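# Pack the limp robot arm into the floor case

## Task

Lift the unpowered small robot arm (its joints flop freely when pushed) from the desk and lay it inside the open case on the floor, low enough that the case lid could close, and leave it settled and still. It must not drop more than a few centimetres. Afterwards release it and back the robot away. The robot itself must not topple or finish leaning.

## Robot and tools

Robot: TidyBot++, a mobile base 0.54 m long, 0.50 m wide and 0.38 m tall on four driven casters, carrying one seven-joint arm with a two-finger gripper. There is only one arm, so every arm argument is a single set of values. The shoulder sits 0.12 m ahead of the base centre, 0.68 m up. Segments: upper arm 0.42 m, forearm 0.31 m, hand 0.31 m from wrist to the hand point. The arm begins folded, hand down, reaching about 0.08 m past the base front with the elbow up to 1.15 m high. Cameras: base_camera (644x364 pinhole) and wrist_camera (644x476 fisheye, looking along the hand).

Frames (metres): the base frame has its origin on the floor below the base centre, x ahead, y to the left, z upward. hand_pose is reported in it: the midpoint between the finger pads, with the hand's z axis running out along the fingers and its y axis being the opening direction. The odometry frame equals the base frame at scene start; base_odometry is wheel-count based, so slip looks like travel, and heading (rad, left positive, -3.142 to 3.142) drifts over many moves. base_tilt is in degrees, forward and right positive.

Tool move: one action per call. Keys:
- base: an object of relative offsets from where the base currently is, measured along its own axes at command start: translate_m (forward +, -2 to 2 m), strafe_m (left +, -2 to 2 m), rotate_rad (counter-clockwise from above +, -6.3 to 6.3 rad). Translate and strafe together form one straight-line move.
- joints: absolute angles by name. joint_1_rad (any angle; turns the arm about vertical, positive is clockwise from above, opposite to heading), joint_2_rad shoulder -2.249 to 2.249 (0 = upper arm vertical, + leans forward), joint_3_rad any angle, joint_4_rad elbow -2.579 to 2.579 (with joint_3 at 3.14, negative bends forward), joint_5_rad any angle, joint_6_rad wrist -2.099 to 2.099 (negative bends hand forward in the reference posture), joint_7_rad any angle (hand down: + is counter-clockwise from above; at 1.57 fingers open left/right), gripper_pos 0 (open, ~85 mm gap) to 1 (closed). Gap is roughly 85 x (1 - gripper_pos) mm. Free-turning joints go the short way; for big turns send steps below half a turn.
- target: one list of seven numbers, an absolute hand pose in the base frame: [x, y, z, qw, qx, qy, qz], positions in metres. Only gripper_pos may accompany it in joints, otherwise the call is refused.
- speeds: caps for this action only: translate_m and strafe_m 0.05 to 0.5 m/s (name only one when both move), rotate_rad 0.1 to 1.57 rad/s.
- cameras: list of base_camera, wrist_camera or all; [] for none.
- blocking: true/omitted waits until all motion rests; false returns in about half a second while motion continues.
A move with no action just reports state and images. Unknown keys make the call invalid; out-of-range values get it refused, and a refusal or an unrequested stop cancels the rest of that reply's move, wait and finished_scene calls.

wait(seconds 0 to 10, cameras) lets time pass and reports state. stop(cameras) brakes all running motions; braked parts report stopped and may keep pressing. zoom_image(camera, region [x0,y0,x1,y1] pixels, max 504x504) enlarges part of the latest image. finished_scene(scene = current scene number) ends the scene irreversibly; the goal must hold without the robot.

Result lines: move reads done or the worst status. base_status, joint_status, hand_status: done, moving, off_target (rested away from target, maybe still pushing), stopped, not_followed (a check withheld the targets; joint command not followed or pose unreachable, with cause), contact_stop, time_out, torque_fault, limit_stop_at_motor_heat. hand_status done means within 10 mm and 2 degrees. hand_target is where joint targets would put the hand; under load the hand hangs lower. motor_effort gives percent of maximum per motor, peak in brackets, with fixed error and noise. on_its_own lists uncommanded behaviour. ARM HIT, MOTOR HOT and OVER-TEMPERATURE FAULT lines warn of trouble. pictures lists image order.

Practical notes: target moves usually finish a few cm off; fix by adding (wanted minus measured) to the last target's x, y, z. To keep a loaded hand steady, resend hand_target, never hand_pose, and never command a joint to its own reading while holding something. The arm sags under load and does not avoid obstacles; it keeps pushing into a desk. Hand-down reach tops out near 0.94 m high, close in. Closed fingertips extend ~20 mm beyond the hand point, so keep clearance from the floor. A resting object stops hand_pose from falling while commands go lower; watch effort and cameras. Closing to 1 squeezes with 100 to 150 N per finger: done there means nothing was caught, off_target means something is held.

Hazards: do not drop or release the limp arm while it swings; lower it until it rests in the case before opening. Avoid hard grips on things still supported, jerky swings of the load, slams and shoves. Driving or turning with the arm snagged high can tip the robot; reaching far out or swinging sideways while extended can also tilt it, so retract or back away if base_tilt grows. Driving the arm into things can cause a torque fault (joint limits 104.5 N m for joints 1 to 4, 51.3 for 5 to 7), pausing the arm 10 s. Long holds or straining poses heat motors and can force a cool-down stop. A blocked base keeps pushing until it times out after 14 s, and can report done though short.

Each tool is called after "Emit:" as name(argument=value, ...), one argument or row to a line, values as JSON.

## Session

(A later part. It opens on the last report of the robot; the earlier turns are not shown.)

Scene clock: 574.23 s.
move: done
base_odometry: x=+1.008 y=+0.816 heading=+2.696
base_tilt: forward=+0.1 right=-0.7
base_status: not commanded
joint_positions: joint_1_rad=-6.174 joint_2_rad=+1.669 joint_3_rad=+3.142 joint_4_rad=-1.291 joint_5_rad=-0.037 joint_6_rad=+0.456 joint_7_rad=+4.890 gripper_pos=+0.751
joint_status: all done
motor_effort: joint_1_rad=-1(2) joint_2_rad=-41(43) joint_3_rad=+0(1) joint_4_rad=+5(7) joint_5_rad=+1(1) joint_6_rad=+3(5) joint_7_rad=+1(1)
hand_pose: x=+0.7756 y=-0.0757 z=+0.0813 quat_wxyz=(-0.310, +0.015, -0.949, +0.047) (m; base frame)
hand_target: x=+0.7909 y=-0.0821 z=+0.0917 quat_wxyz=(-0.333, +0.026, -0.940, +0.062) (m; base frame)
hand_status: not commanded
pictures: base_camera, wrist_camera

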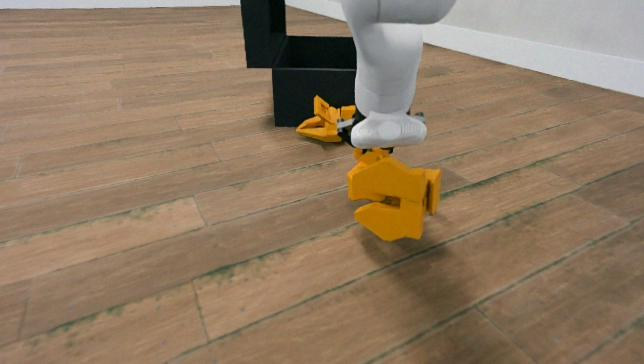

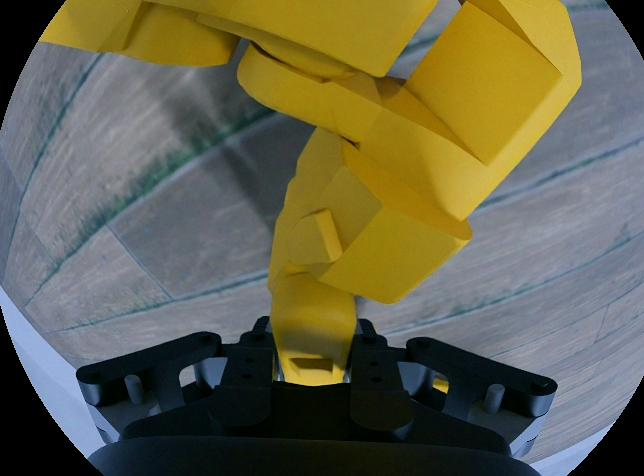

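Emit:
move(
  joints={"joint_2_rad":1.73,"joint_4_rad":-1.27,"joint_6_rad":0.62},
)

Emit:
zoom_image(
  camera="base_camera",
  region=[200, 0, 600, 300],
)

Emit:
move(
  joints={"joint_2_rad":1.77,"joint_4_rad":-1.27,"joint_6_rad":0.7},
  cameras=["base_camera"],
)

Emit:
zoom_image(
  camera="base_camera",
  region=[200, 0, 600, 300],
)

Scene clock: 579.63 s.
move: done
base_odometry: x=+1.008 y=+0.816 heading=+2.696
base_tilt: forward=+0.1 right=-0.7
base_status: not commanded
joint_positions: joint_1_rad=-6.174 joint_2_rad=+1.732 joint_3_rad=+3.142 joint_4_rad=-1.279 joint_5_rad=-0.037 joint_6_rad=+0.576 joint_7_rad=+4.890 gripper_pos=+0.751
joint_status: all done
motor_effort: joint_1_rad=+0(2) joint_2_rad=-40(43) joint_3_rad=+1(2) joint_4_rad=+5(6) joint_5_rad=+1(2) joint_6_rad=+3(4) joint_7_rad=+1(1)
hand_pose: x=+0.7727 y=-0.0766 z=+0.0658 quat_wxyz=(-0.342, +0.014, -0.938, +0.054) (m; base frame)
hand_target: x=+0.7882 y=-0.0837 z=+0.0786 quat_wxyz=(-0.365, +0.026, -0.928, +0.070) (m; base frame)
hand_status: not commanded
pictures: base_camera, wrist_camera

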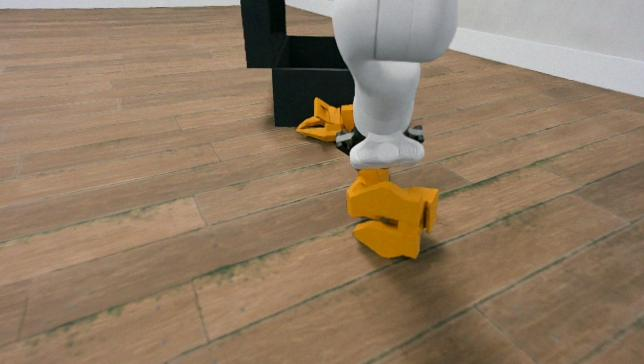

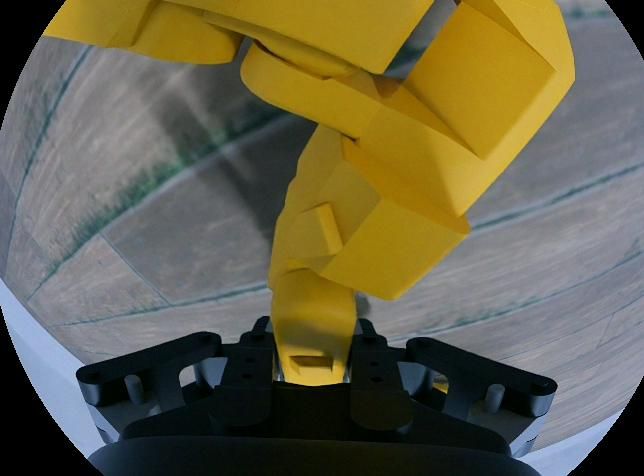

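Scaled by 1.260.

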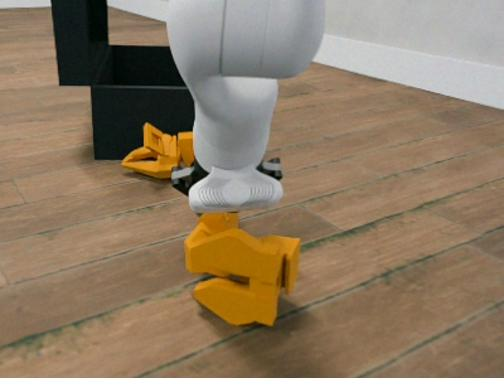

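Scene clock: 580.33 s.
move: done
base_odometry: x=+1.008 y=+0.816 heading=+2.696
base_tilt: forward=+0.1 right=-0.7
base_status: not commanded
joint_positions: joint_1_rad=-6.174 joint_2_rad=+1.753 joint_3_rad=+3.142 joint_4_rad=-1.279 joint_5_rad=-0.037 joint_6_rad=+0.643 joint_7_rad=+4.890 gripper_pos=+0.751
joint_status: all done
motor_effort: joint_1_rad=+0(1) joint_2_rad=-37(40) joint_3_rad=+1(1) joint_4_rad=+6(7) joint_5_rad=+0(1) joint_6_rad=+6(6) joint_7_rad=-1(1)
hand_pose: x=+0.7751 y=-0.0774 z=+0.0657 quat_wxyz=(-0.363, +0.014, -0.930, +0.057) (m; base frame)
hand_target: x=+0.7814 y=-0.0841 z=+0.0692 quat_wxyz=(-0.383, +0.026, -0.920, +0.074) (m; base frame)
hand_status: not commanded
pictures: base_camera

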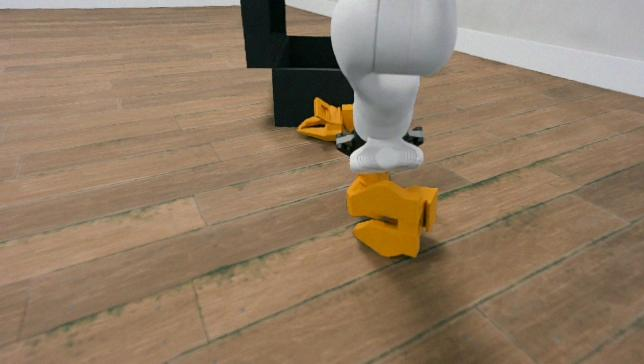

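Scaled by 1.260.

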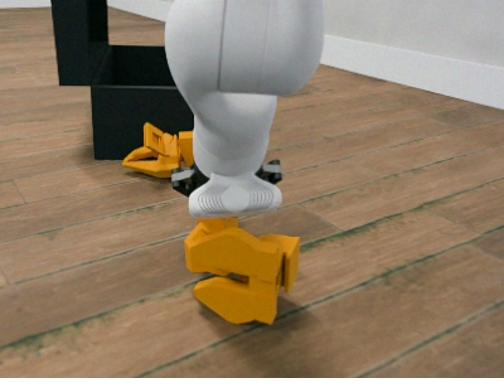

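Emit:
move(
  joints={"gripper_pos":0.3},
)

Emit:
move(
  joints={"joint_2_rad":1.48,"joint_4_rad":-1.33,"joint_6_rad":0.45},
)

Scene clock: 591.60 s.
move: done
base_odometry: x=+1.008 y=+0.816 heading=+2.696
base_tilt: forward=+0.1 right=-0.7
base_status: not commanded
joint_positions: joint_1_rad=-6.174 joint_2_rad=+1.769 joint_3_rad=+3.142 joint_4_rad=-1.277 joint_5_rad=-0.037 joint_6_rad=+0.646 joint_7_rad=+4.891 gripper_pos=+0.300
joint_status: all done
motor_effort: joint_1_rad=+0(2) joint_2_rad=-38(41) joint_3_rad=-1(2) joint_4_rad=+4(6) joint_5_rad=+1(2) joint_6_rad=+5(6) joint_7_rad=-1(1)
hand_pose: x=+0.7671 y=-0.0767 z=+0.0566 quat_wxyz=(-0.358, +0.015, -0.932, +0.057) (m; base frame)
hand_target: x=+0.7814 y=-0.0841 z=+0.0692 quat_wxyz=(-0.383, +0.026, -0.920, +0.074) (m; base frame)
hand_status: not commanded
pictures: base_camera, wrist_camera

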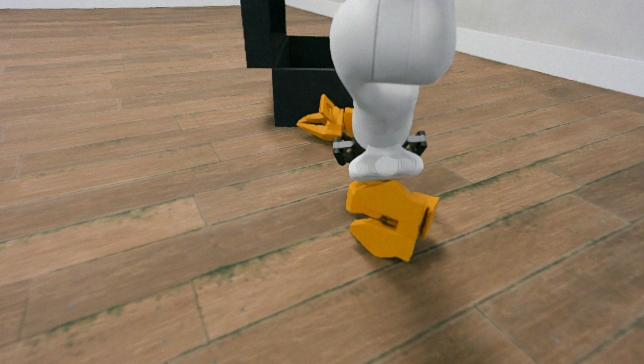

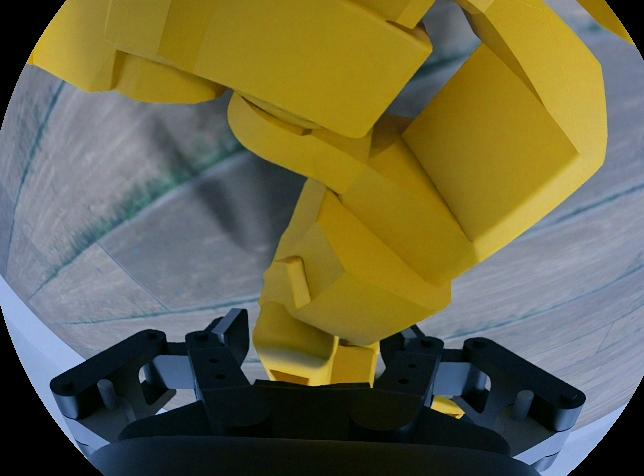

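Scene clock: 593.33 s.
move: done
base_odometry: x=+1.008 y=+0.816 heading=+2.696
base_tilt: forward=+0.1 right=-0.7
base_status: not commanded
joint_positions: joint_1_rad=-6.174 joint_2_rad=+1.498 joint_3_rad=+3.142 joint_4_rad=-1.313 joint_5_rad=-0.037 joint_6_rad=+0.514 joint_7_rad=+4.891 gripper_pos=+0.300
joint_status: all done
motor_effort: joint_1_rad=+0(1) joint_2_rad=-45(47) joint_3_rad=-1(1) joint_4_rad=+9(10) joint_5_rad=+0(1) joint_6_rad=+7(8) joint_7_rad=-1(2)
hand_pose: x=+0.8685 y=-0.0866 z=+0.2083 quat_wxyz=(-0.406, +0.013, -0.912, +0.061) (m; base frame)
hand_target: x=+0.8542 y=-0.0882 z=+0.2017 quat_wxyz=(-0.375, +0.024, -0.924, +0.066) (m; base frame)
hand_status: not commanded
pictures: base_camera, wrist_camera

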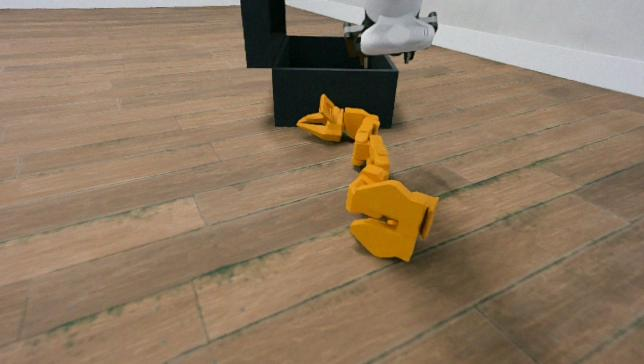

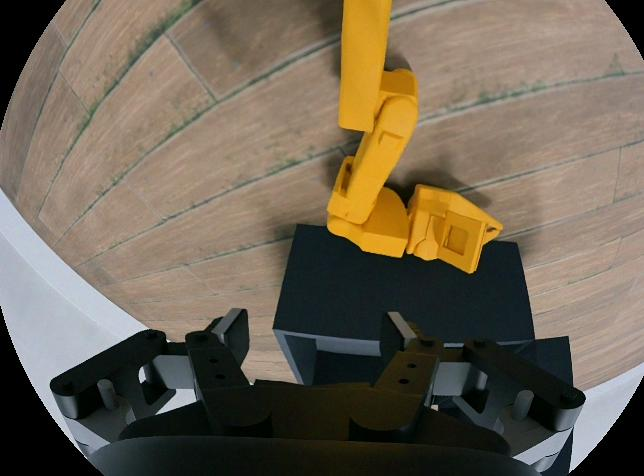

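Emit:
move(
  joints={"joint_2_rad":0.76,"joint_4_rad":-1.3,"joint_6_rad":-1.08},
)

Emit:
zoom_image(
  camera="base_camera",
  region=[220, 0, 520, 280],
)

Scene clock: 599.00 s.
move: done
base_odometry: x=+1.008 y=+0.816 heading=+2.696
base_tilt: forward=+0.1 right=-0.7
base_status: not commanded
joint_positions: joint_1_rad=-6.174 joint_2_rad=+0.779 joint_3_rad=+3.142 joint_4_rad=-1.310 joint_5_rad=-0.037 joint_6_rad=-1.012 joint_7_rad=+4.891 gripper_pos=+0.300
joint_status: all done
motor_effort: joint_1_rad=+0(1) joint_2_rad=-40(49) joint_3_rad=-1(2) joint_4_rad=+15(15) joint_5_rad=+0(1) joint_6_rad=+0(7) joint_7_rad=-1(2)
hand_pose: x=+0.6981 y=-0.0525 z=+0.5146 quat_wxyz=(-0.022, +0.025, -0.999, -0.013) (m; base frame)
hand_target: x=+0.6856 y=-0.0449 z=+0.5282 quat_wxyz=(-0.005, +0.045, -0.999, -0.026) (m; base frame)
hand_status: not commanded
pictures: base_camera, wrist_camera

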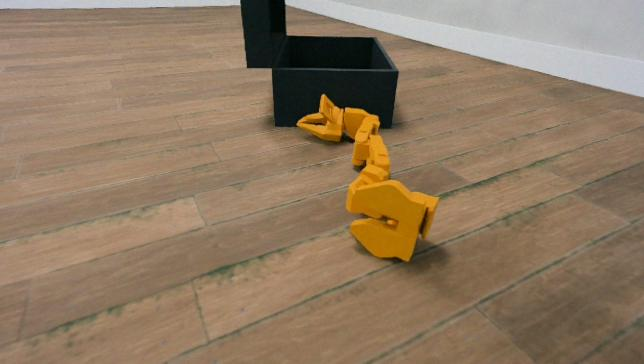

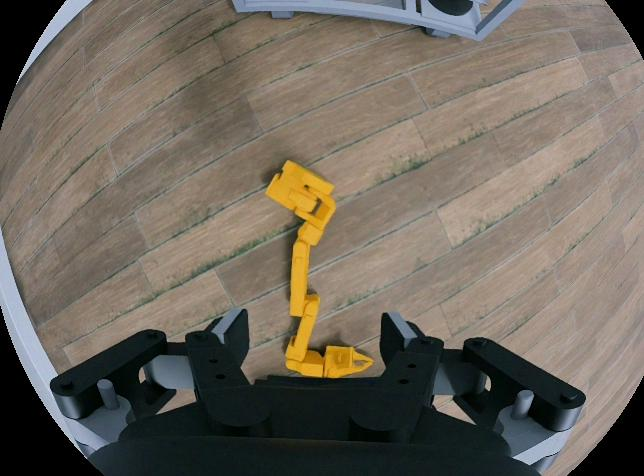

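Scaled by 1.680.

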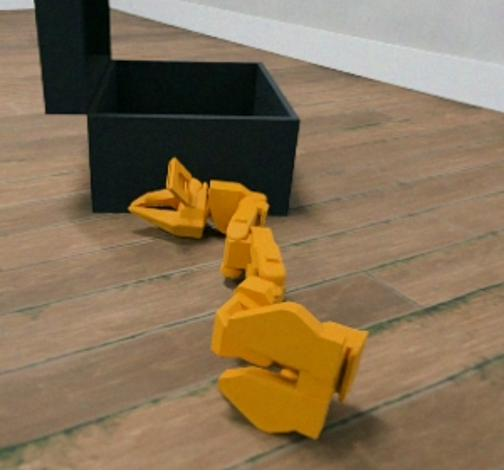

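Emit:
move(
  target=[0.79, -0.08, 0.27, 0, 0, 1, 0],
)

Scene clock: 622.80 s.
move: off_target
base_odometry: x=+1.008 y=+0.816 heading=+2.696
base_tilt: forward=+0.1 right=-0.7
base_status: not commanded
joint_positions: joint_1_rad=-6.287 joint_2_rad=+1.430 joint_3_rad=+3.574 joint_4_rad=-0.793 joint_5_rad=-0.455 joint_6_rad=-1.015 joint_7_rad=+4.994 gripper_pos=+0.300
joint_status: not commanded
motor_effort: joint_1_rad=+0(1) joint_2_rad=-49(51) joint_3_rad=+5(5) joint_4_rad=+12(15) joint_5_rad=+1(1) joint_6_rad=+0(1) joint_7_rad=+0(2)
hand_pose: x=+0.7737 y=-0.1044 z=+0.2547 quat_wxyz=(+0.016, -0.022, -0.999, +0.022) (m; base frame)
hand_target: x=+0.7900 y=-0.0800 z=+0.2700 quat_wxyz=(+0.000, +0.000, -1.000, +0.000) (m; base frame)
hand_status: off_target (0.033 m and 4.0 deg from the pose sent, 0.263 m and 4.1 deg at the start)
pictures: base_camera, wrist_camera

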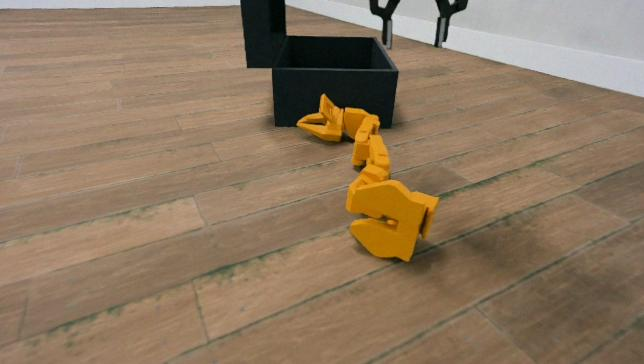

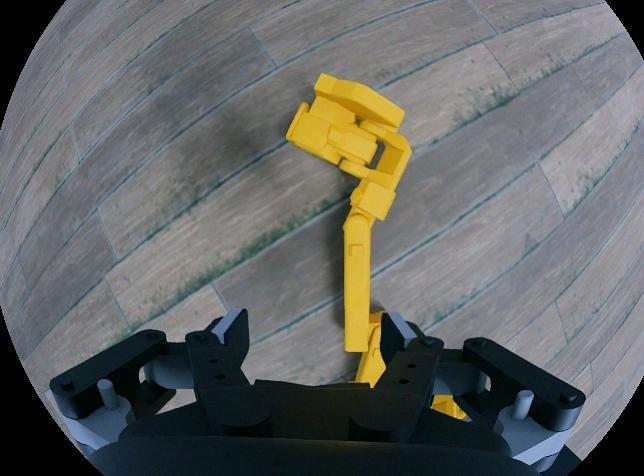

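Emit:
move(
  base={"translate_m":0.14},
  joints={"joint_1_rad":0.11,"joint_2_rad":1.13,"joint_3_rad":3.142,"joint_4_rad":-1.32,"joint_5_rad":-0.06,"joint_6_rad":-0.66,"joint_7_rad":4.94},
)

Scene clock: 631.60 s.
move: done
base_odometry: x=+0.881 y=+0.876 heading=+2.697
base_tilt: forward=+0.1 right=-0.7
base_status: done
joint_positions: joint_1_rad=-6.192 joint_2_rad=+1.167 joint_3_rad=+3.154 joint_4_rad=-1.298 joint_5_rad=-0.120 joint_6_rad=-0.727 joint_7_rad=+4.991 gripper_pos=+0.300
joint_status: all done
motor_effort: joint_1_rad=-1(2) joint_2_rad=-43(49) joint_3_rad=-1(6) joint_4_rad=+10(14) joint_5_rad=+0(1) joint_6_rad=-1(2) joint_7_rad=-1(2)
hand_pose: x=+0.6881 y=-0.0330 z=+0.2918 quat_wxyz=(+0.018, +0.045, -0.998, -0.037) (m; base frame)
hand_target: x=+0.7079 y=-0.0524 z=+0.3083 quat_wxyz=(-0.019, +0.035, -0.999, -0.016) (m; base frame)
hand_status: not commanded
pictures: base_camera, wrist_camera

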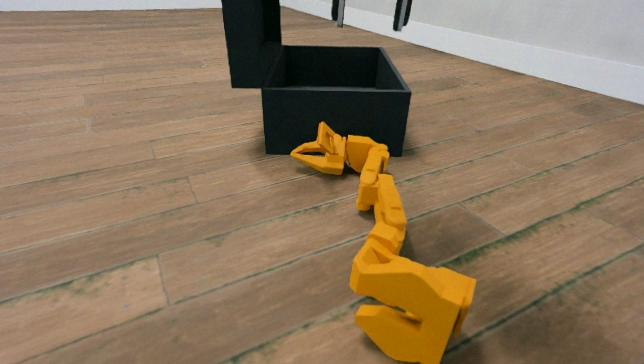

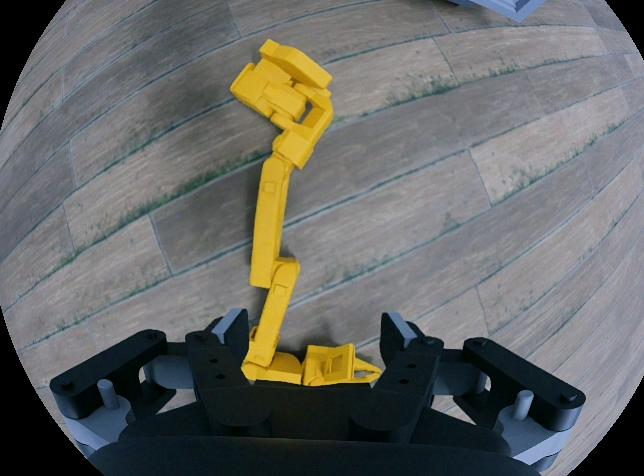

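Emit:
move(
  joints={"joint_1_rad":0.18,"joint_2_rad":1.42,"joint_3_rad":3.142,"joint_4_rad":-1.17,"joint_5_rad":-0.03,"joint_6_rad":-0.54,"joint_7_rad":5.01,"gripper_pos":0.2},
)

Scene clock: 642.20 s.
move: done
base_odometry: x=+0.881 y=+0.876 heading=+2.697
base_tilt: forward=+0.1 right=-0.7
base_status: not commanded
joint_positions: joint_1_rad=-6.118 joint_2_rad=+1.442 joint_3_rad=+3.151 joint_4_rad=-1.184 joint_5_rad=-0.089 joint_6_rad=-0.605 joint_7_rad=+4.991 gripper_pos=+0.200
joint_status: all done
motor_effort: joint_1_rad=+0(2) joint_2_rad=-44(47) joint_3_rad=+0(2) joint_4_rad=+7(10) joint_5_rad=+1(1) joint_6_rad=-1(3) joint_7_rad=-1(2)
hand_pose: x=+0.6585 y=-0.0789 z=+0.1522 quat_wxyz=(+0.039, +0.018, -0.999, -0.028) (m; base frame)
hand_target: x=+0.6950 y=-0.0988 z=+0.1660 quat_wxyz=(-0.007, +0.046, -0.999, -0.006) (m; base frame)
hand_status: not commanded
pictures: base_camera, wrist_camera

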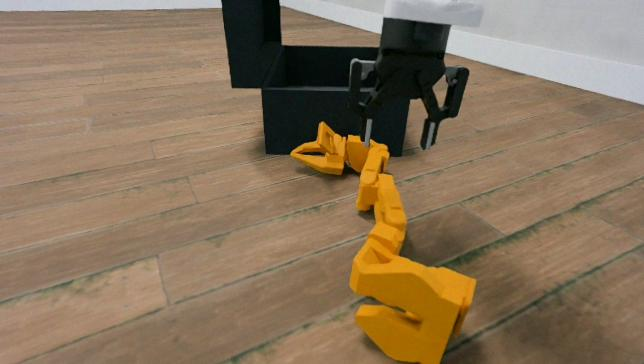

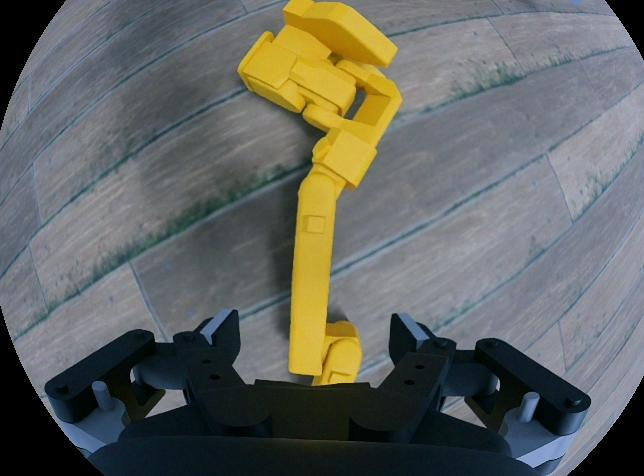

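Emit:
move(
  joints={"joint_1_rad":0.18,"joint_2_rad":1.64,"joint_3_rad":3.142,"joint_4_rad":-1.03,"joint_5_rad":-0.03,"joint_6_rad":-0.41,"joint_7_rad":5.01},
)

Emit:
zoom_image(
  camera="base_camera",
  region=[220, 0, 520, 300],
)

Scene clock: 648.00 s.
move: done
base_odometry: x=+0.881 y=+0.876 heading=+2.697
base_tilt: forward=+0.1 right=-0.7
base_status: not commanded
joint_positions: joint_1_rad=-6.118 joint_2_rad=+1.663 joint_3_rad=+3.151 joint_4_rad=-1.043 joint_5_rad=-0.088 joint_6_rad=-0.474 joint_7_rad=+4.991 gripper_pos=+0.200
joint_status: all done
motor_effort: joint_1_rad=+0(1) joint_2_rad=-43(47) joint_3_rad=-1(2) joint_4_rad=+6(9) joint_5_rad=+0(1) joint_6_rad=-1(2) joint_7_rad=-1(2)
hand_pose: x=+0.6528 y=-0.0809 z=+0.0470 quat_wxyz=(+0.016, +0.017, -1.000, -0.018) (m; base frame)
hand_target: x=+0.6923 y=-0.0994 z=+0.0620 quat_wxyz=(-0.031, +0.045, -0.998, +0.001) (m; base frame)
hand_status: not commanded
pictures: base_camera, wrist_camera

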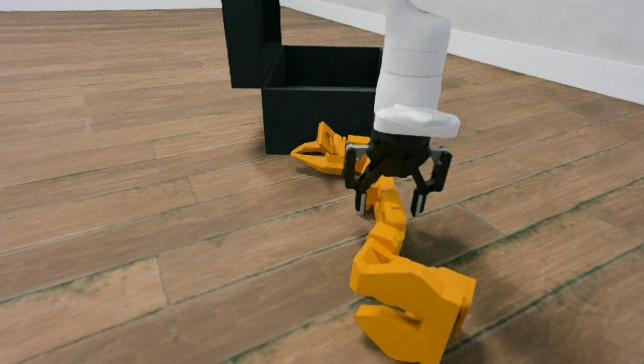

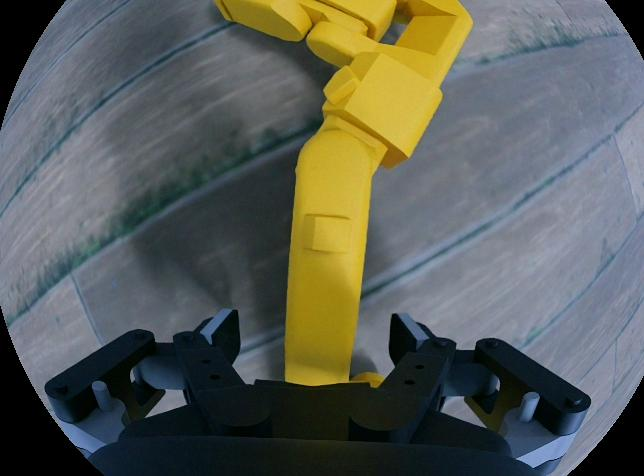

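Scaled by 1.680.

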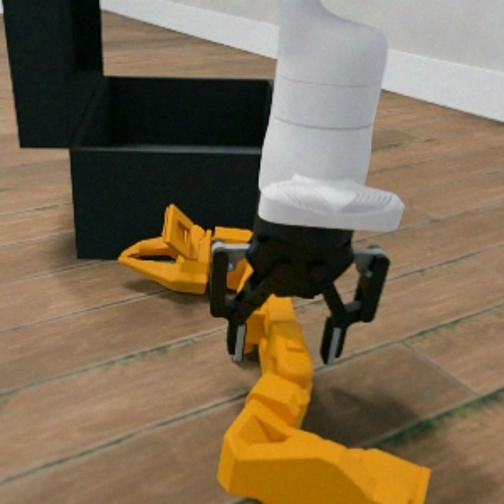

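Emit:
move(
  joints={"gripper_pos":1},
)

Emit:
move(
  joints={"joint_1_rad":0.14,"joint_2_rad":1.1,"joint_4_rad":-1.38,"joint_6_rad":-0.62},
)

Scene clock: 652.03 s.
move: off_target
base_odometry: x=+0.881 y=+0.876 heading=+2.697
base_tilt: forward=+0.1 right=-0.7
base_status: not commanded
joint_positions: joint_1_rad=-6.117 joint_2_rad=+1.660 joint_3_rad=+3.148 joint_4_rad=-1.043 joint_5_rad=-0.086 joint_6_rad=-0.473 joint_7_rad=+4.991 gripper_pos=+0.747
joint_status: gripper_pos off_target (ended at +0.747, target +1.000)
motor_effort: joint_1_rad=+0(1) joint_2_rad=-43(46) joint_3_rad=-1(2) joint_4_rad=+8(8) joint_5_rad=+0(3) joint_6_rad=+1(2) joint_7_rad=-1(2)
hand_pose: x=+0.6552 y=-0.0801 z=+0.0484 quat_wxyz=(+0.013, +0.018, -1.000, -0.019) (m; base frame)
hand_target: x=+0.6923 y=-0.0994 z=+0.0620 quat_wxyz=(-0.031, +0.045, -0.998, +0.001) (m; base frame)
hand_status: not commanded
pictures: base_camera, wrist_camera

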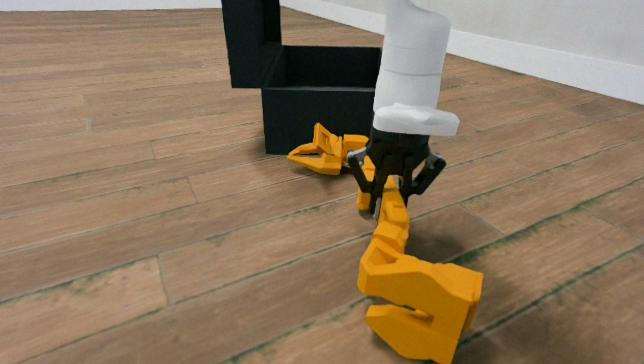

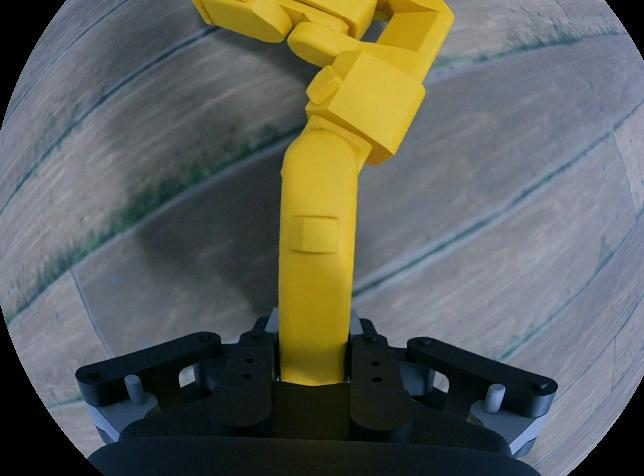

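Scene clock: 653.97 s.
move: off_target
base_odometry: x=+0.881 y=+0.876 heading=+2.697
base_tilt: forward=+0.1 right=-0.7
base_status: not commanded
joint_positions: joint_1_rad=-6.124 joint_2_rad=+1.166 joint_3_rad=+3.148 joint_4_rad=-1.375 joint_5_rad=-0.085 joint_6_rad=-0.562 joint_7_rad=+4.991 gripper_pos=+0.747
joint_status: joint_2_rad off_target (ended at +1.166, target +1.100); the others done
motor_effort: joint_1_rad=+0(1) joint_2_rad=-50(55) joint_3_rad=-1(2) joint_4_rad=+12(14) joint_5_rad=+0(1) joint_6_rad=+1(2) joint_7_rad=+0(2)
hand_pose: x=+0.6908 y=-0.0799 z=+0.2775 quat_wxyz=(-0.024, +0.023, -0.999, -0.016) (m; base frame)
hand_target: x=+0.6954 y=-0.0747 z=+0.3137 quat_wxyz=(-0.022, +0.067, -0.998, -0.004) (m; base frame)
hand_status: not commanded
pictures: base_camera, wrist_camera

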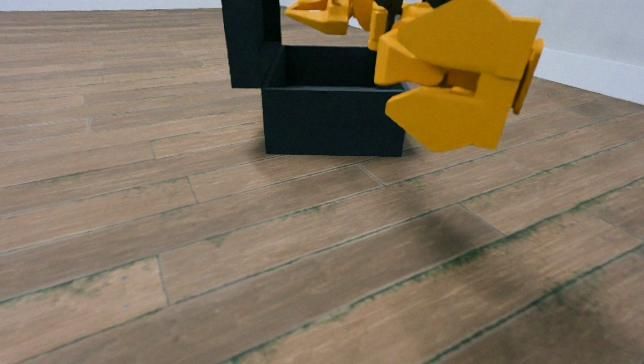

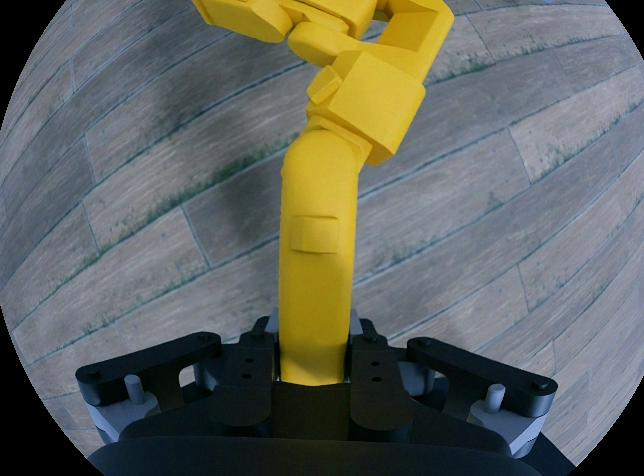

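Emit:
move(
  base={"translate_m":-0.2},
  joints={"joint_1_rad":0.14,"joint_2_rad":0.8,"joint_4_rad":-1.5,"joint_6_rad":-0.8},
  cameras=[],
)

Emit:
move(
  base={"rotate_rad":-1.127},
  speeds={"rotate_rad":0.7},
  joints={"joint_7_rad":6.04},
)

Scene clock: 661.57 s.
move: off_target
base_odometry: x=+1.062 y=+0.790 heading=+2.698
base_tilt: forward=+0.1 right=-0.7
base_status: done
joint_positions: joint_1_rad=-6.131 joint_2_rad=+0.856 joint_3_rad=+3.148 joint_4_rad=-1.500 joint_5_rad=-0.083 joint_6_rad=-0.744 joint_7_rad=+4.991 gripper_pos=+0.747
joint_status: joint_2_rad off_target (ended at +0.856, target +0.800); the others done
motor_effort: joint_1_rad=+0(4) joint_2_rad=-46(53) joint_3_rad=-1(3) joint_4_rad=+15(17) joint_5_rad=+0(1) joint_6_rad=+1(2) joint_7_rad=+0(1)
hand_pose: x=+0.6685 y=-0.0687 z=+0.4247 quat_wxyz=(-0.026, +0.031, -0.999, -0.021) (m; base frame)
hand_target: x=+0.6640 y=-0.0689 z=+0.4546 quat_wxyz=(-0.023, +0.068, -0.997, -0.006) (m; base frame)
hand_status: not commanded
pictures: none
No camera images: "cameras" was empty.

Scene clock: 664.20 s.
move: done
base_odometry: x=+1.062 y=+0.790 heading=+1.571
base_tilt: forward=+0.1 right=-0.7
base_status: done
joint_positions: joint_1_rad=-6.139 joint_2_rad=+0.856 joint_3_rad=+3.146 joint_4_rad=-1.500 joint_5_rad=-0.073 joint_6_rad=-0.744 joint_7_rad=+5.989 gripper_pos=+0.747
joint_status: all done
motor_effort: joint_1_rad=+0(7) joint_2_rad=-46(47) joint_3_rad=-1(5) joint_4_rad=+15(15) joint_5_rad=+0(2) joint_6_rad=+0(1) joint_7_rad=+0(2)
hand_pose: x=+0.6688 y=-0.0650 z=+0.4246 quat_wxyz=(-0.031, +0.513, -0.858, -0.005) (m; base frame)
hand_target: x=+0.6640 y=-0.0689 z=+0.4546 quat_wxyz=(-0.023, +0.551, -0.834, +0.006) (m; base frame)
hand_status: not commanded
pictures: base_camera, wrist_camera

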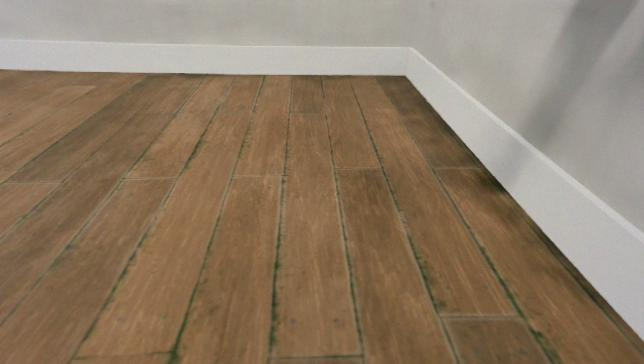

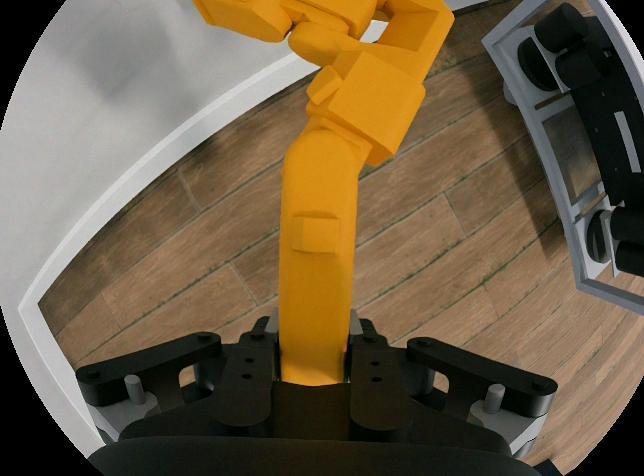

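Emit:
move(
  base={"translate_m":0.6},
  speeds={"translate_m":0.3},
)

Emit:
move(
  base={"translate_m":0.1},
  speeds={"translate_m":0.05},
)

Scene clock: 672.87 s.
move: done
base_odometry: x=+1.062 y=+1.390 heading=+1.570
base_tilt: forward=+0.1 right=-0.7
base_status: done
joint_positions: joint_1_rad=-6.139 joint_2_rad=+0.856 joint_3_rad=+3.146 joint_4_rad=-1.501 joint_5_rad=-0.073 joint_6_rad=-0.747 joint_7_rad=+5.989 gripper_pos=+0.747
joint_status: not commanded
motor_effort: joint_1_rad=-1(1) joint_2_rad=-46(47) joint_3_rad=-1(2) joint_4_rad=+15(17) joint_5_rad=+0(1) joint_6_rad=+0(2) joint_7_rad=+0(2)
hand_pose: x=+0.6673 y=-0.0648 z=+0.4243 quat_wxyz=(-0.030, +0.513, -0.858, -0.006) (m; base frame)
hand_target: x=+0.6640 y=-0.0689 z=+0.4546 quat_wxyz=(-0.023, +0.551, -0.834, +0.006) (m; base frame)
hand_status: not commanded
pictures: base_camera, wrist_camera

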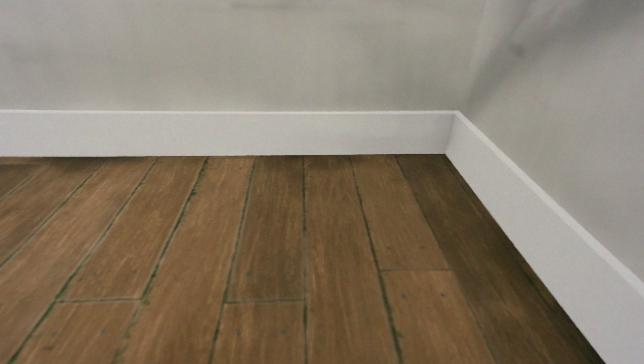

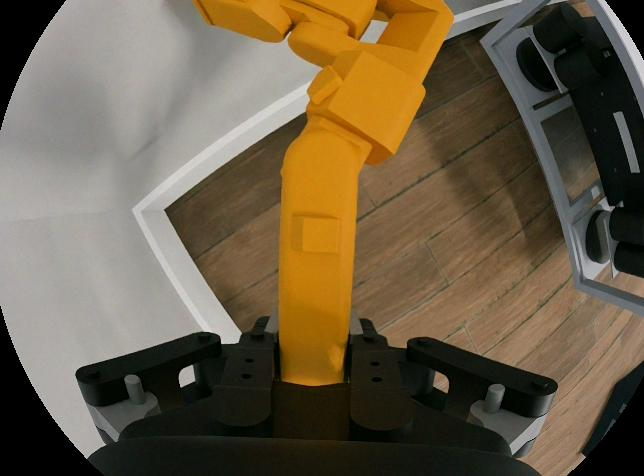

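Scene clock: 675.33 s.
move: done
base_odometry: x=+1.062 y=+1.491 heading=+1.569
base_tilt: forward=+0.1 right=-0.7
base_status: done
joint_positions: joint_1_rad=-6.139 joint_2_rad=+0.856 joint_3_rad=+3.144 joint_4_rad=-1.502 joint_5_rad=-0.073 joint_6_rad=-0.747 joint_7_rad=+5.989 gripper_pos=+0.747
joint_status: not commanded
motor_effort: joint_1_rad=+2(3) joint_2_rad=-46(47) joint_3_rad=+1(2) joint_4_rad=+15(16) joint_5_rad=+1(2) joint_6_rad=+0(1) joint_7_rad=-1(2)
hand_pose: x=+0.6671 y=-0.0638 z=+0.4243 quat_wxyz=(-0.030, +0.513, -0.858, -0.007) (m; base frame)
hand_target: x=+0.6640 y=-0.0689 z=+0.4546 quat_wxyz=(-0.023, +0.551, -0.834, +0.006) (m; base frame)
hand_status: not commanded
pictures: base_camera, wrist_camera

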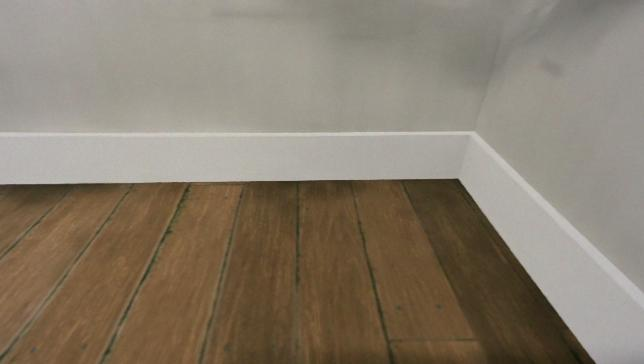

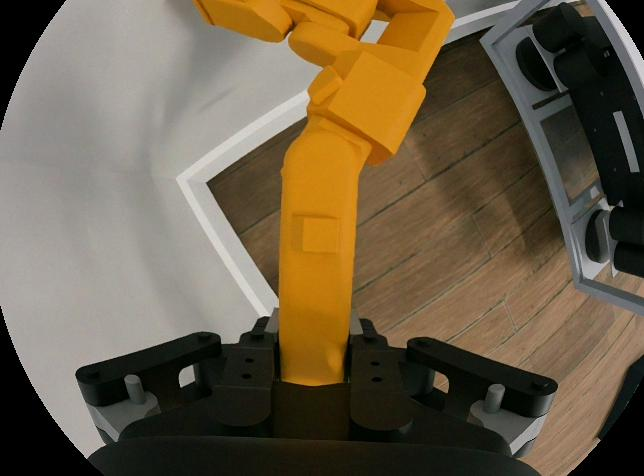

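Emit:
move(
  base={"strafe_m":0.15, "translate_m":-0.03},
  speeds={"translate_m":0.15},
  cameras=[],
)

Emit:
move(
  base={"translate_m":0.09},
  speeds={"translate_m":0.05},
)

Scene clock: 683.00 s.
move: done
base_odometry: x=+0.912 y=+1.461 heading=+1.569
base_tilt: forward=+0.1 right=-0.6
base_status: done
joint_positions: joint_1_rad=-6.143 joint_2_rad=+0.856 joint_3_rad=+3.145 joint_4_rad=-1.502 joint_5_rad=-0.070 joint_6_rad=-0.747 joint_7_rad=+5.990 gripper_pos=+0.747
joint_status: not commanded
motor_effort: joint_1_rad=+0(4) joint_2_rad=-46(46) joint_3_rad=-1(3) joint_4_rad=+15(15) joint_5_rad=+0(1) joint_6_rad=+0(0) joint_7_rad=-1(2)
hand_pose: x=+0.6671 y=-0.0627 z=+0.4243 quat_wxyz=(-0.029, +0.516, -0.856, -0.006) (m; base frame)
hand_target: x=+0.6640 y=-0.0689 z=+0.4546 quat_wxyz=(-0.023, +0.551, -0.834, +0.006) (m; base frame)
hand_status: not commanded
pictures: none
No camera images: "cameras" was empty.

Scene clock: 685.27 s.
move: done
base_odometry: x=+0.912 y=+1.551 heading=+1.569
base_tilt: forward=+0.1 right=-0.7
base_status: done
joint_positions: joint_1_rad=-6.143 joint_2_rad=+0.856 joint_3_rad=+3.145 joint_4_rad=-1.519 joint_5_rad=-0.057 joint_6_rad=-0.773 joint_7_rad=+6.002 gripper_pos=+0.747
joint_status: not commanded
motor_effort: joint_1_rad=+0(2) joint_2_rad=-46(47) joint_3_rad=-2(3) joint_4_rad=+16(20) joint_5_rad=-2(4) joint_6_rad=+1(5) joint_7_rad=-2(4)
hand_pose: x=+0.6496 y=-0.0628 z=+0.4200 quat_wxyz=(-0.010, +0.525, -0.851, -0.016) (m; base frame)
hand_target: x=+0.6640 y=-0.0689 z=+0.4546 quat_wxyz=(-0.023, +0.551, -0.834, +0.006) (m; base frame)
hand_status: not commanded
pictures: base_camera, wrist_camera

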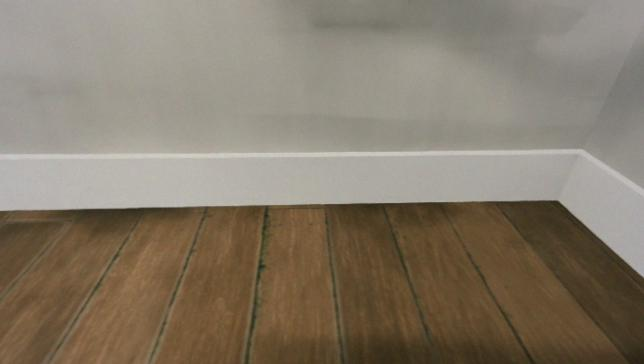

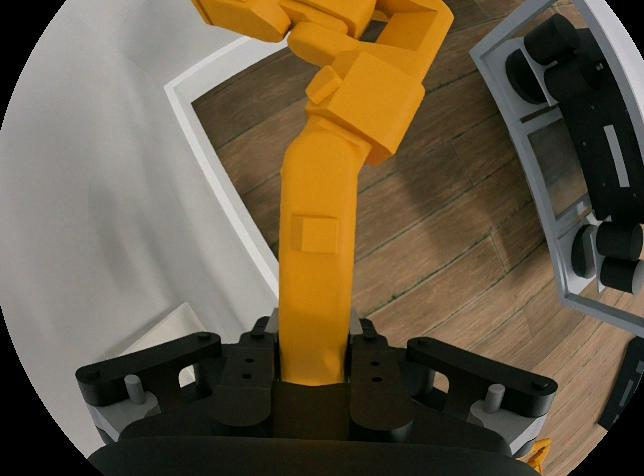

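Emit:
move(
  base={"translate_m":0.04},
  speeds={"translate_m":0.05},
)

Emit:
move(
  base={"translate_m":0.04},
  speeds={"translate_m":0.05},
)

Scene clock: 689.57 s.
move: done
base_odometry: x=+0.912 y=+1.591 heading=+1.570
base_tilt: forward=+0.1 right=-0.7
base_status: done
joint_positions: joint_1_rad=-6.141 joint_2_rad=+0.857 joint_3_rad=+3.149 joint_4_rad=-1.546 joint_5_rad=-0.055 joint_6_rad=-0.803 joint_7_rad=+6.005 gripper_pos=+0.747
joint_status: not commanded
motor_effort: joint_1_rad=-2(4) joint_2_rad=-45(47) joint_3_rad=-3(5) joint_4_rad=+21(24) joint_5_rad=-1(3) joint_6_rad=+5(8) joint_7_rad=+0(3)
hand_pose: x=+0.6253 y=-0.0626 z=+0.4145 quat_wxyz=(+0.013, +0.525, -0.851, -0.033) (m; base frame)
hand_target: x=+0.6640 y=-0.0689 z=+0.4546 quat_wxyz=(-0.023, +0.551, -0.834, +0.006) (m; base frame)
hand_status: not commanded
pictures: base_camera, wrist_camera

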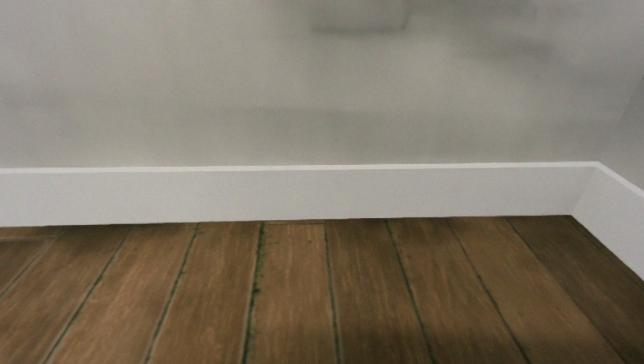

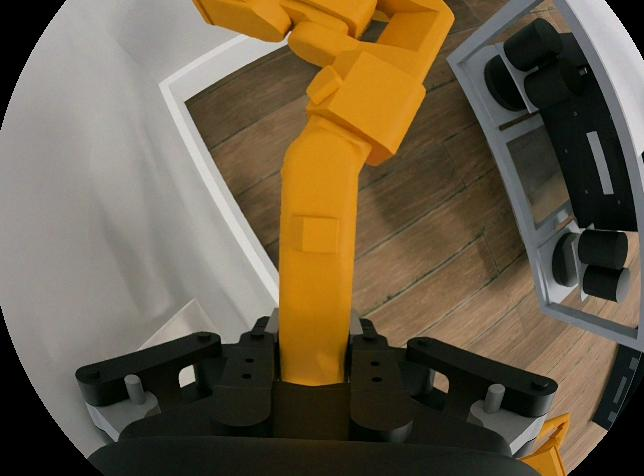

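Scene clock: 692.33 s.
move: time_out
base_odometry: x=+0.912 y=+1.627 heading=+1.570
base_tilt: forward=+0.1 right=-0.7
base_status: translate_m time_out (by the wheels' count: +0.037 of +0.040)
joint_positions: joint_1_rad=-6.131 joint_2_rad=+0.807 joint_3_rad=+3.149 joint_4_rad=-1.671 joint_5_rad=-0.048 joint_6_rad=-0.794 joint_7_rad=+6.005 gripper_pos=+0.747
joint_status: not commanded
on_its_own: joint_2_rad moved -0.050 to your old target +0.800
motor_effort: joint_1_rad=-4(7) joint_2_rad=-32(48) joint_3_rad=-1(4) joint_4_rad=+47(51) joint_5_rad=-5(5) joint_6_rad=-3(12) joint_7_rad=-1(2)
hand_pose: x=+0.5721 y=-0.0613 z=+0.4167 quat_wxyz=(+0.040, +0.521, -0.851, -0.053) (m; base frame)
hand_target: x=+0.6640 y=-0.0689 z=+0.4546 quat_wxyz=(-0.023, +0.551, -0.834, +0.006) (m; base frame)
hand_status: not commanded
pictures: base_camera, wrist_camera

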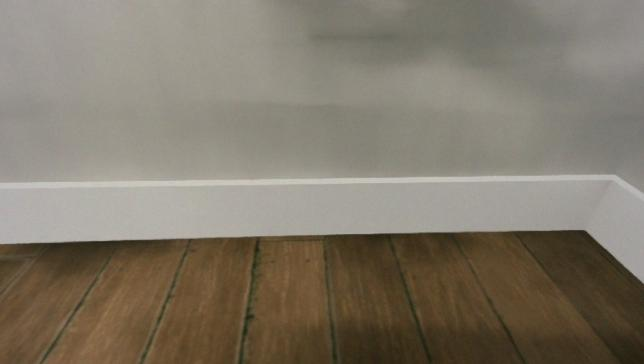

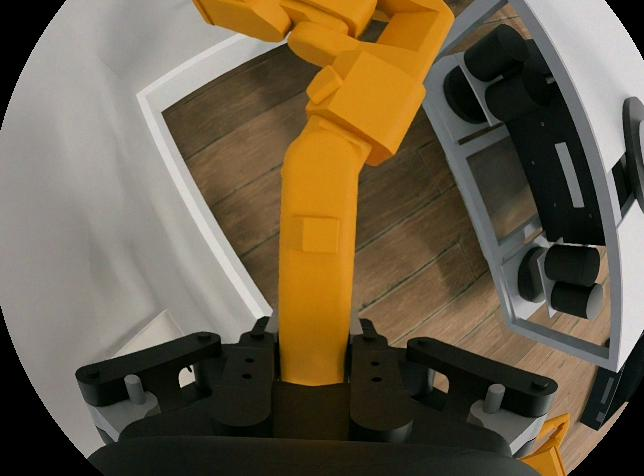

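Emit:
move(
  base={"translate_m":-0.17},
  speeds={"translate_m":0.2},
  joints={"joint_7_rad":5.25},
  cameras=[],
)

Emit:
move(
  base={"translate_m":0.1},
  speeds={"translate_m":0.05},
)

Scene clock: 699.87 s.
move: done
base_odometry: x=+0.911 y=+1.457 heading=+1.570
base_tilt: forward=+0.1 right=-0.7
base_status: done
joint_positions: joint_1_rad=-6.135 joint_2_rad=+0.852 joint_3_rad=+3.148 joint_4_rad=-1.504 joint_5_rad=-0.044 joint_6_rad=-0.798 joint_7_rad=+5.299 gripper_pos=+0.747
joint_status: all done
motor_effort: joint_1_rad=+0(3) joint_2_rad=-45(47) joint_3_rad=-1(3) joint_4_rad=+14(45) joint_5_rad=+0(8) joint_6_rad=-1(7) joint_7_rad=-1(6)
hand_pose: x=+0.6494 y=-0.0716 z=+0.4254 quat_wxyz=(+0.001, +0.200, -0.980, -0.015) (m; base frame)
hand_target: x=+0.6640 y=-0.0689 z=+0.4546 quat_wxyz=(-0.023, +0.187, -0.982, -0.003) (m; base frame)
hand_status: not commanded
pictures: none
No camera images: "cameras" was empty.

Scene clock: 702.30 s.
move: done
base_odometry: x=+0.911 y=+1.557 heading=+1.570
base_tilt: forward=+0.1 right=-0.7
base_status: done
joint_positions: joint_1_rad=-6.135 joint_2_rad=+0.852 joint_3_rad=+3.148 joint_4_rad=-1.513 joint_5_rad=-0.043 joint_6_rad=-0.799 joint_7_rad=+5.299 gripper_pos=+0.747
joint_status: not commanded
motor_effort: joint_1_rad=+0(2) joint_2_rad=-45(47) joint_3_rad=-1(3) joint_4_rad=+15(19) joint_5_rad=-1(4) joint_6_rad=-1(3) joint_7_rad=-2(4)
hand_pose: x=+0.6445 y=-0.0712 z=+0.4234 quat_wxyz=(+0.006, +0.200, -0.980, -0.016) (m; base frame)
hand_target: x=+0.6640 y=-0.0689 z=+0.4546 quat_wxyz=(-0.023, +0.187, -0.982, -0.003) (m; base frame)
hand_status: not commanded
pictures: base_camera, wrist_camera

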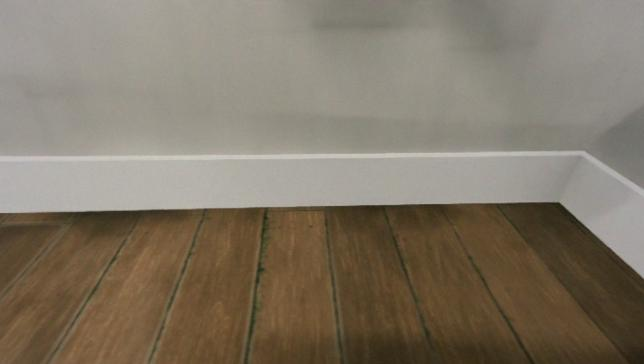

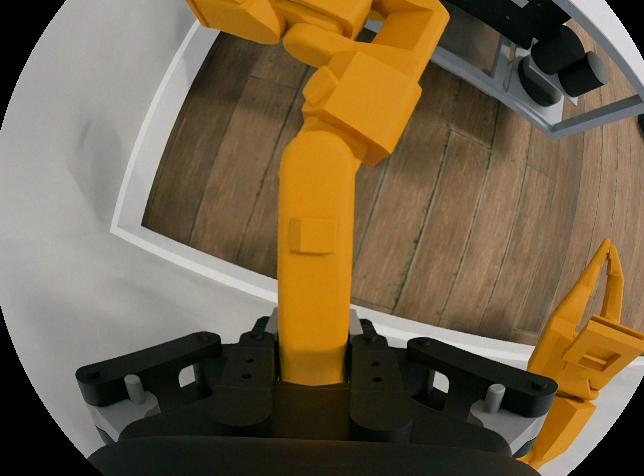

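Emit:
move(
  base={"translate_m":0.04},
  speeds={"translate_m":0.05},
)

Scene clock: 707.23 s.
move: done
base_odometry: x=+0.911 y=+1.597 heading=+1.570
base_tilt: forward=+0.1 right=-0.7
base_status: done
joint_positions: joint_1_rad=-6.134 joint_2_rad=+0.851 joint_3_rad=+3.150 joint_4_rad=-1.552 joint_5_rad=-0.043 joint_6_rad=-0.813 joint_7_rad=+5.297 gripper_pos=+0.747
joint_status: not commanded
motor_effort: joint_1_rad=-3(5) joint_2_rad=-43(47) joint_3_rad=-3(5) joint_4_rad=+22(27) joint_5_rad=-3(4) joint_6_rad=+4(10) joint_7_rad=-2(3)
hand_pose: x=+0.6195 y=-0.0684 z=+0.4162 quat_wxyz=(+0.031, +0.198, -0.979, -0.024) (m; base frame)
hand_target: x=+0.6640 y=-0.0689 z=+0.4546 quat_wxyz=(-0.023, +0.187, -0.982, -0.003) (m; base frame)
hand_status: not commanded
pictures: base_camera, wrist_camera

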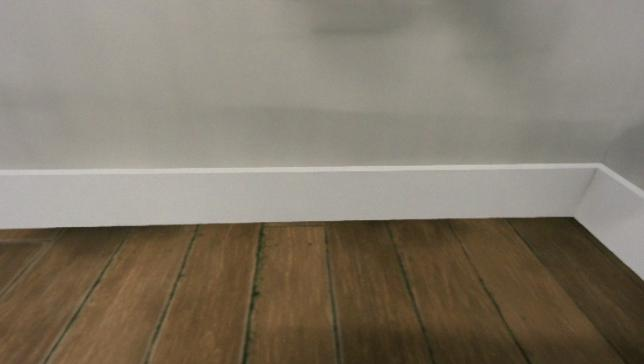

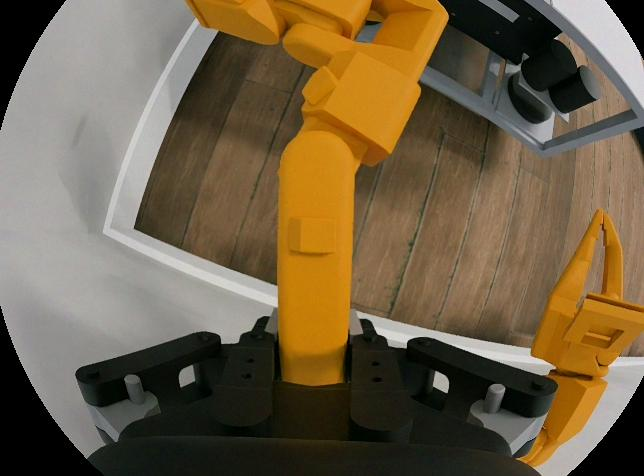

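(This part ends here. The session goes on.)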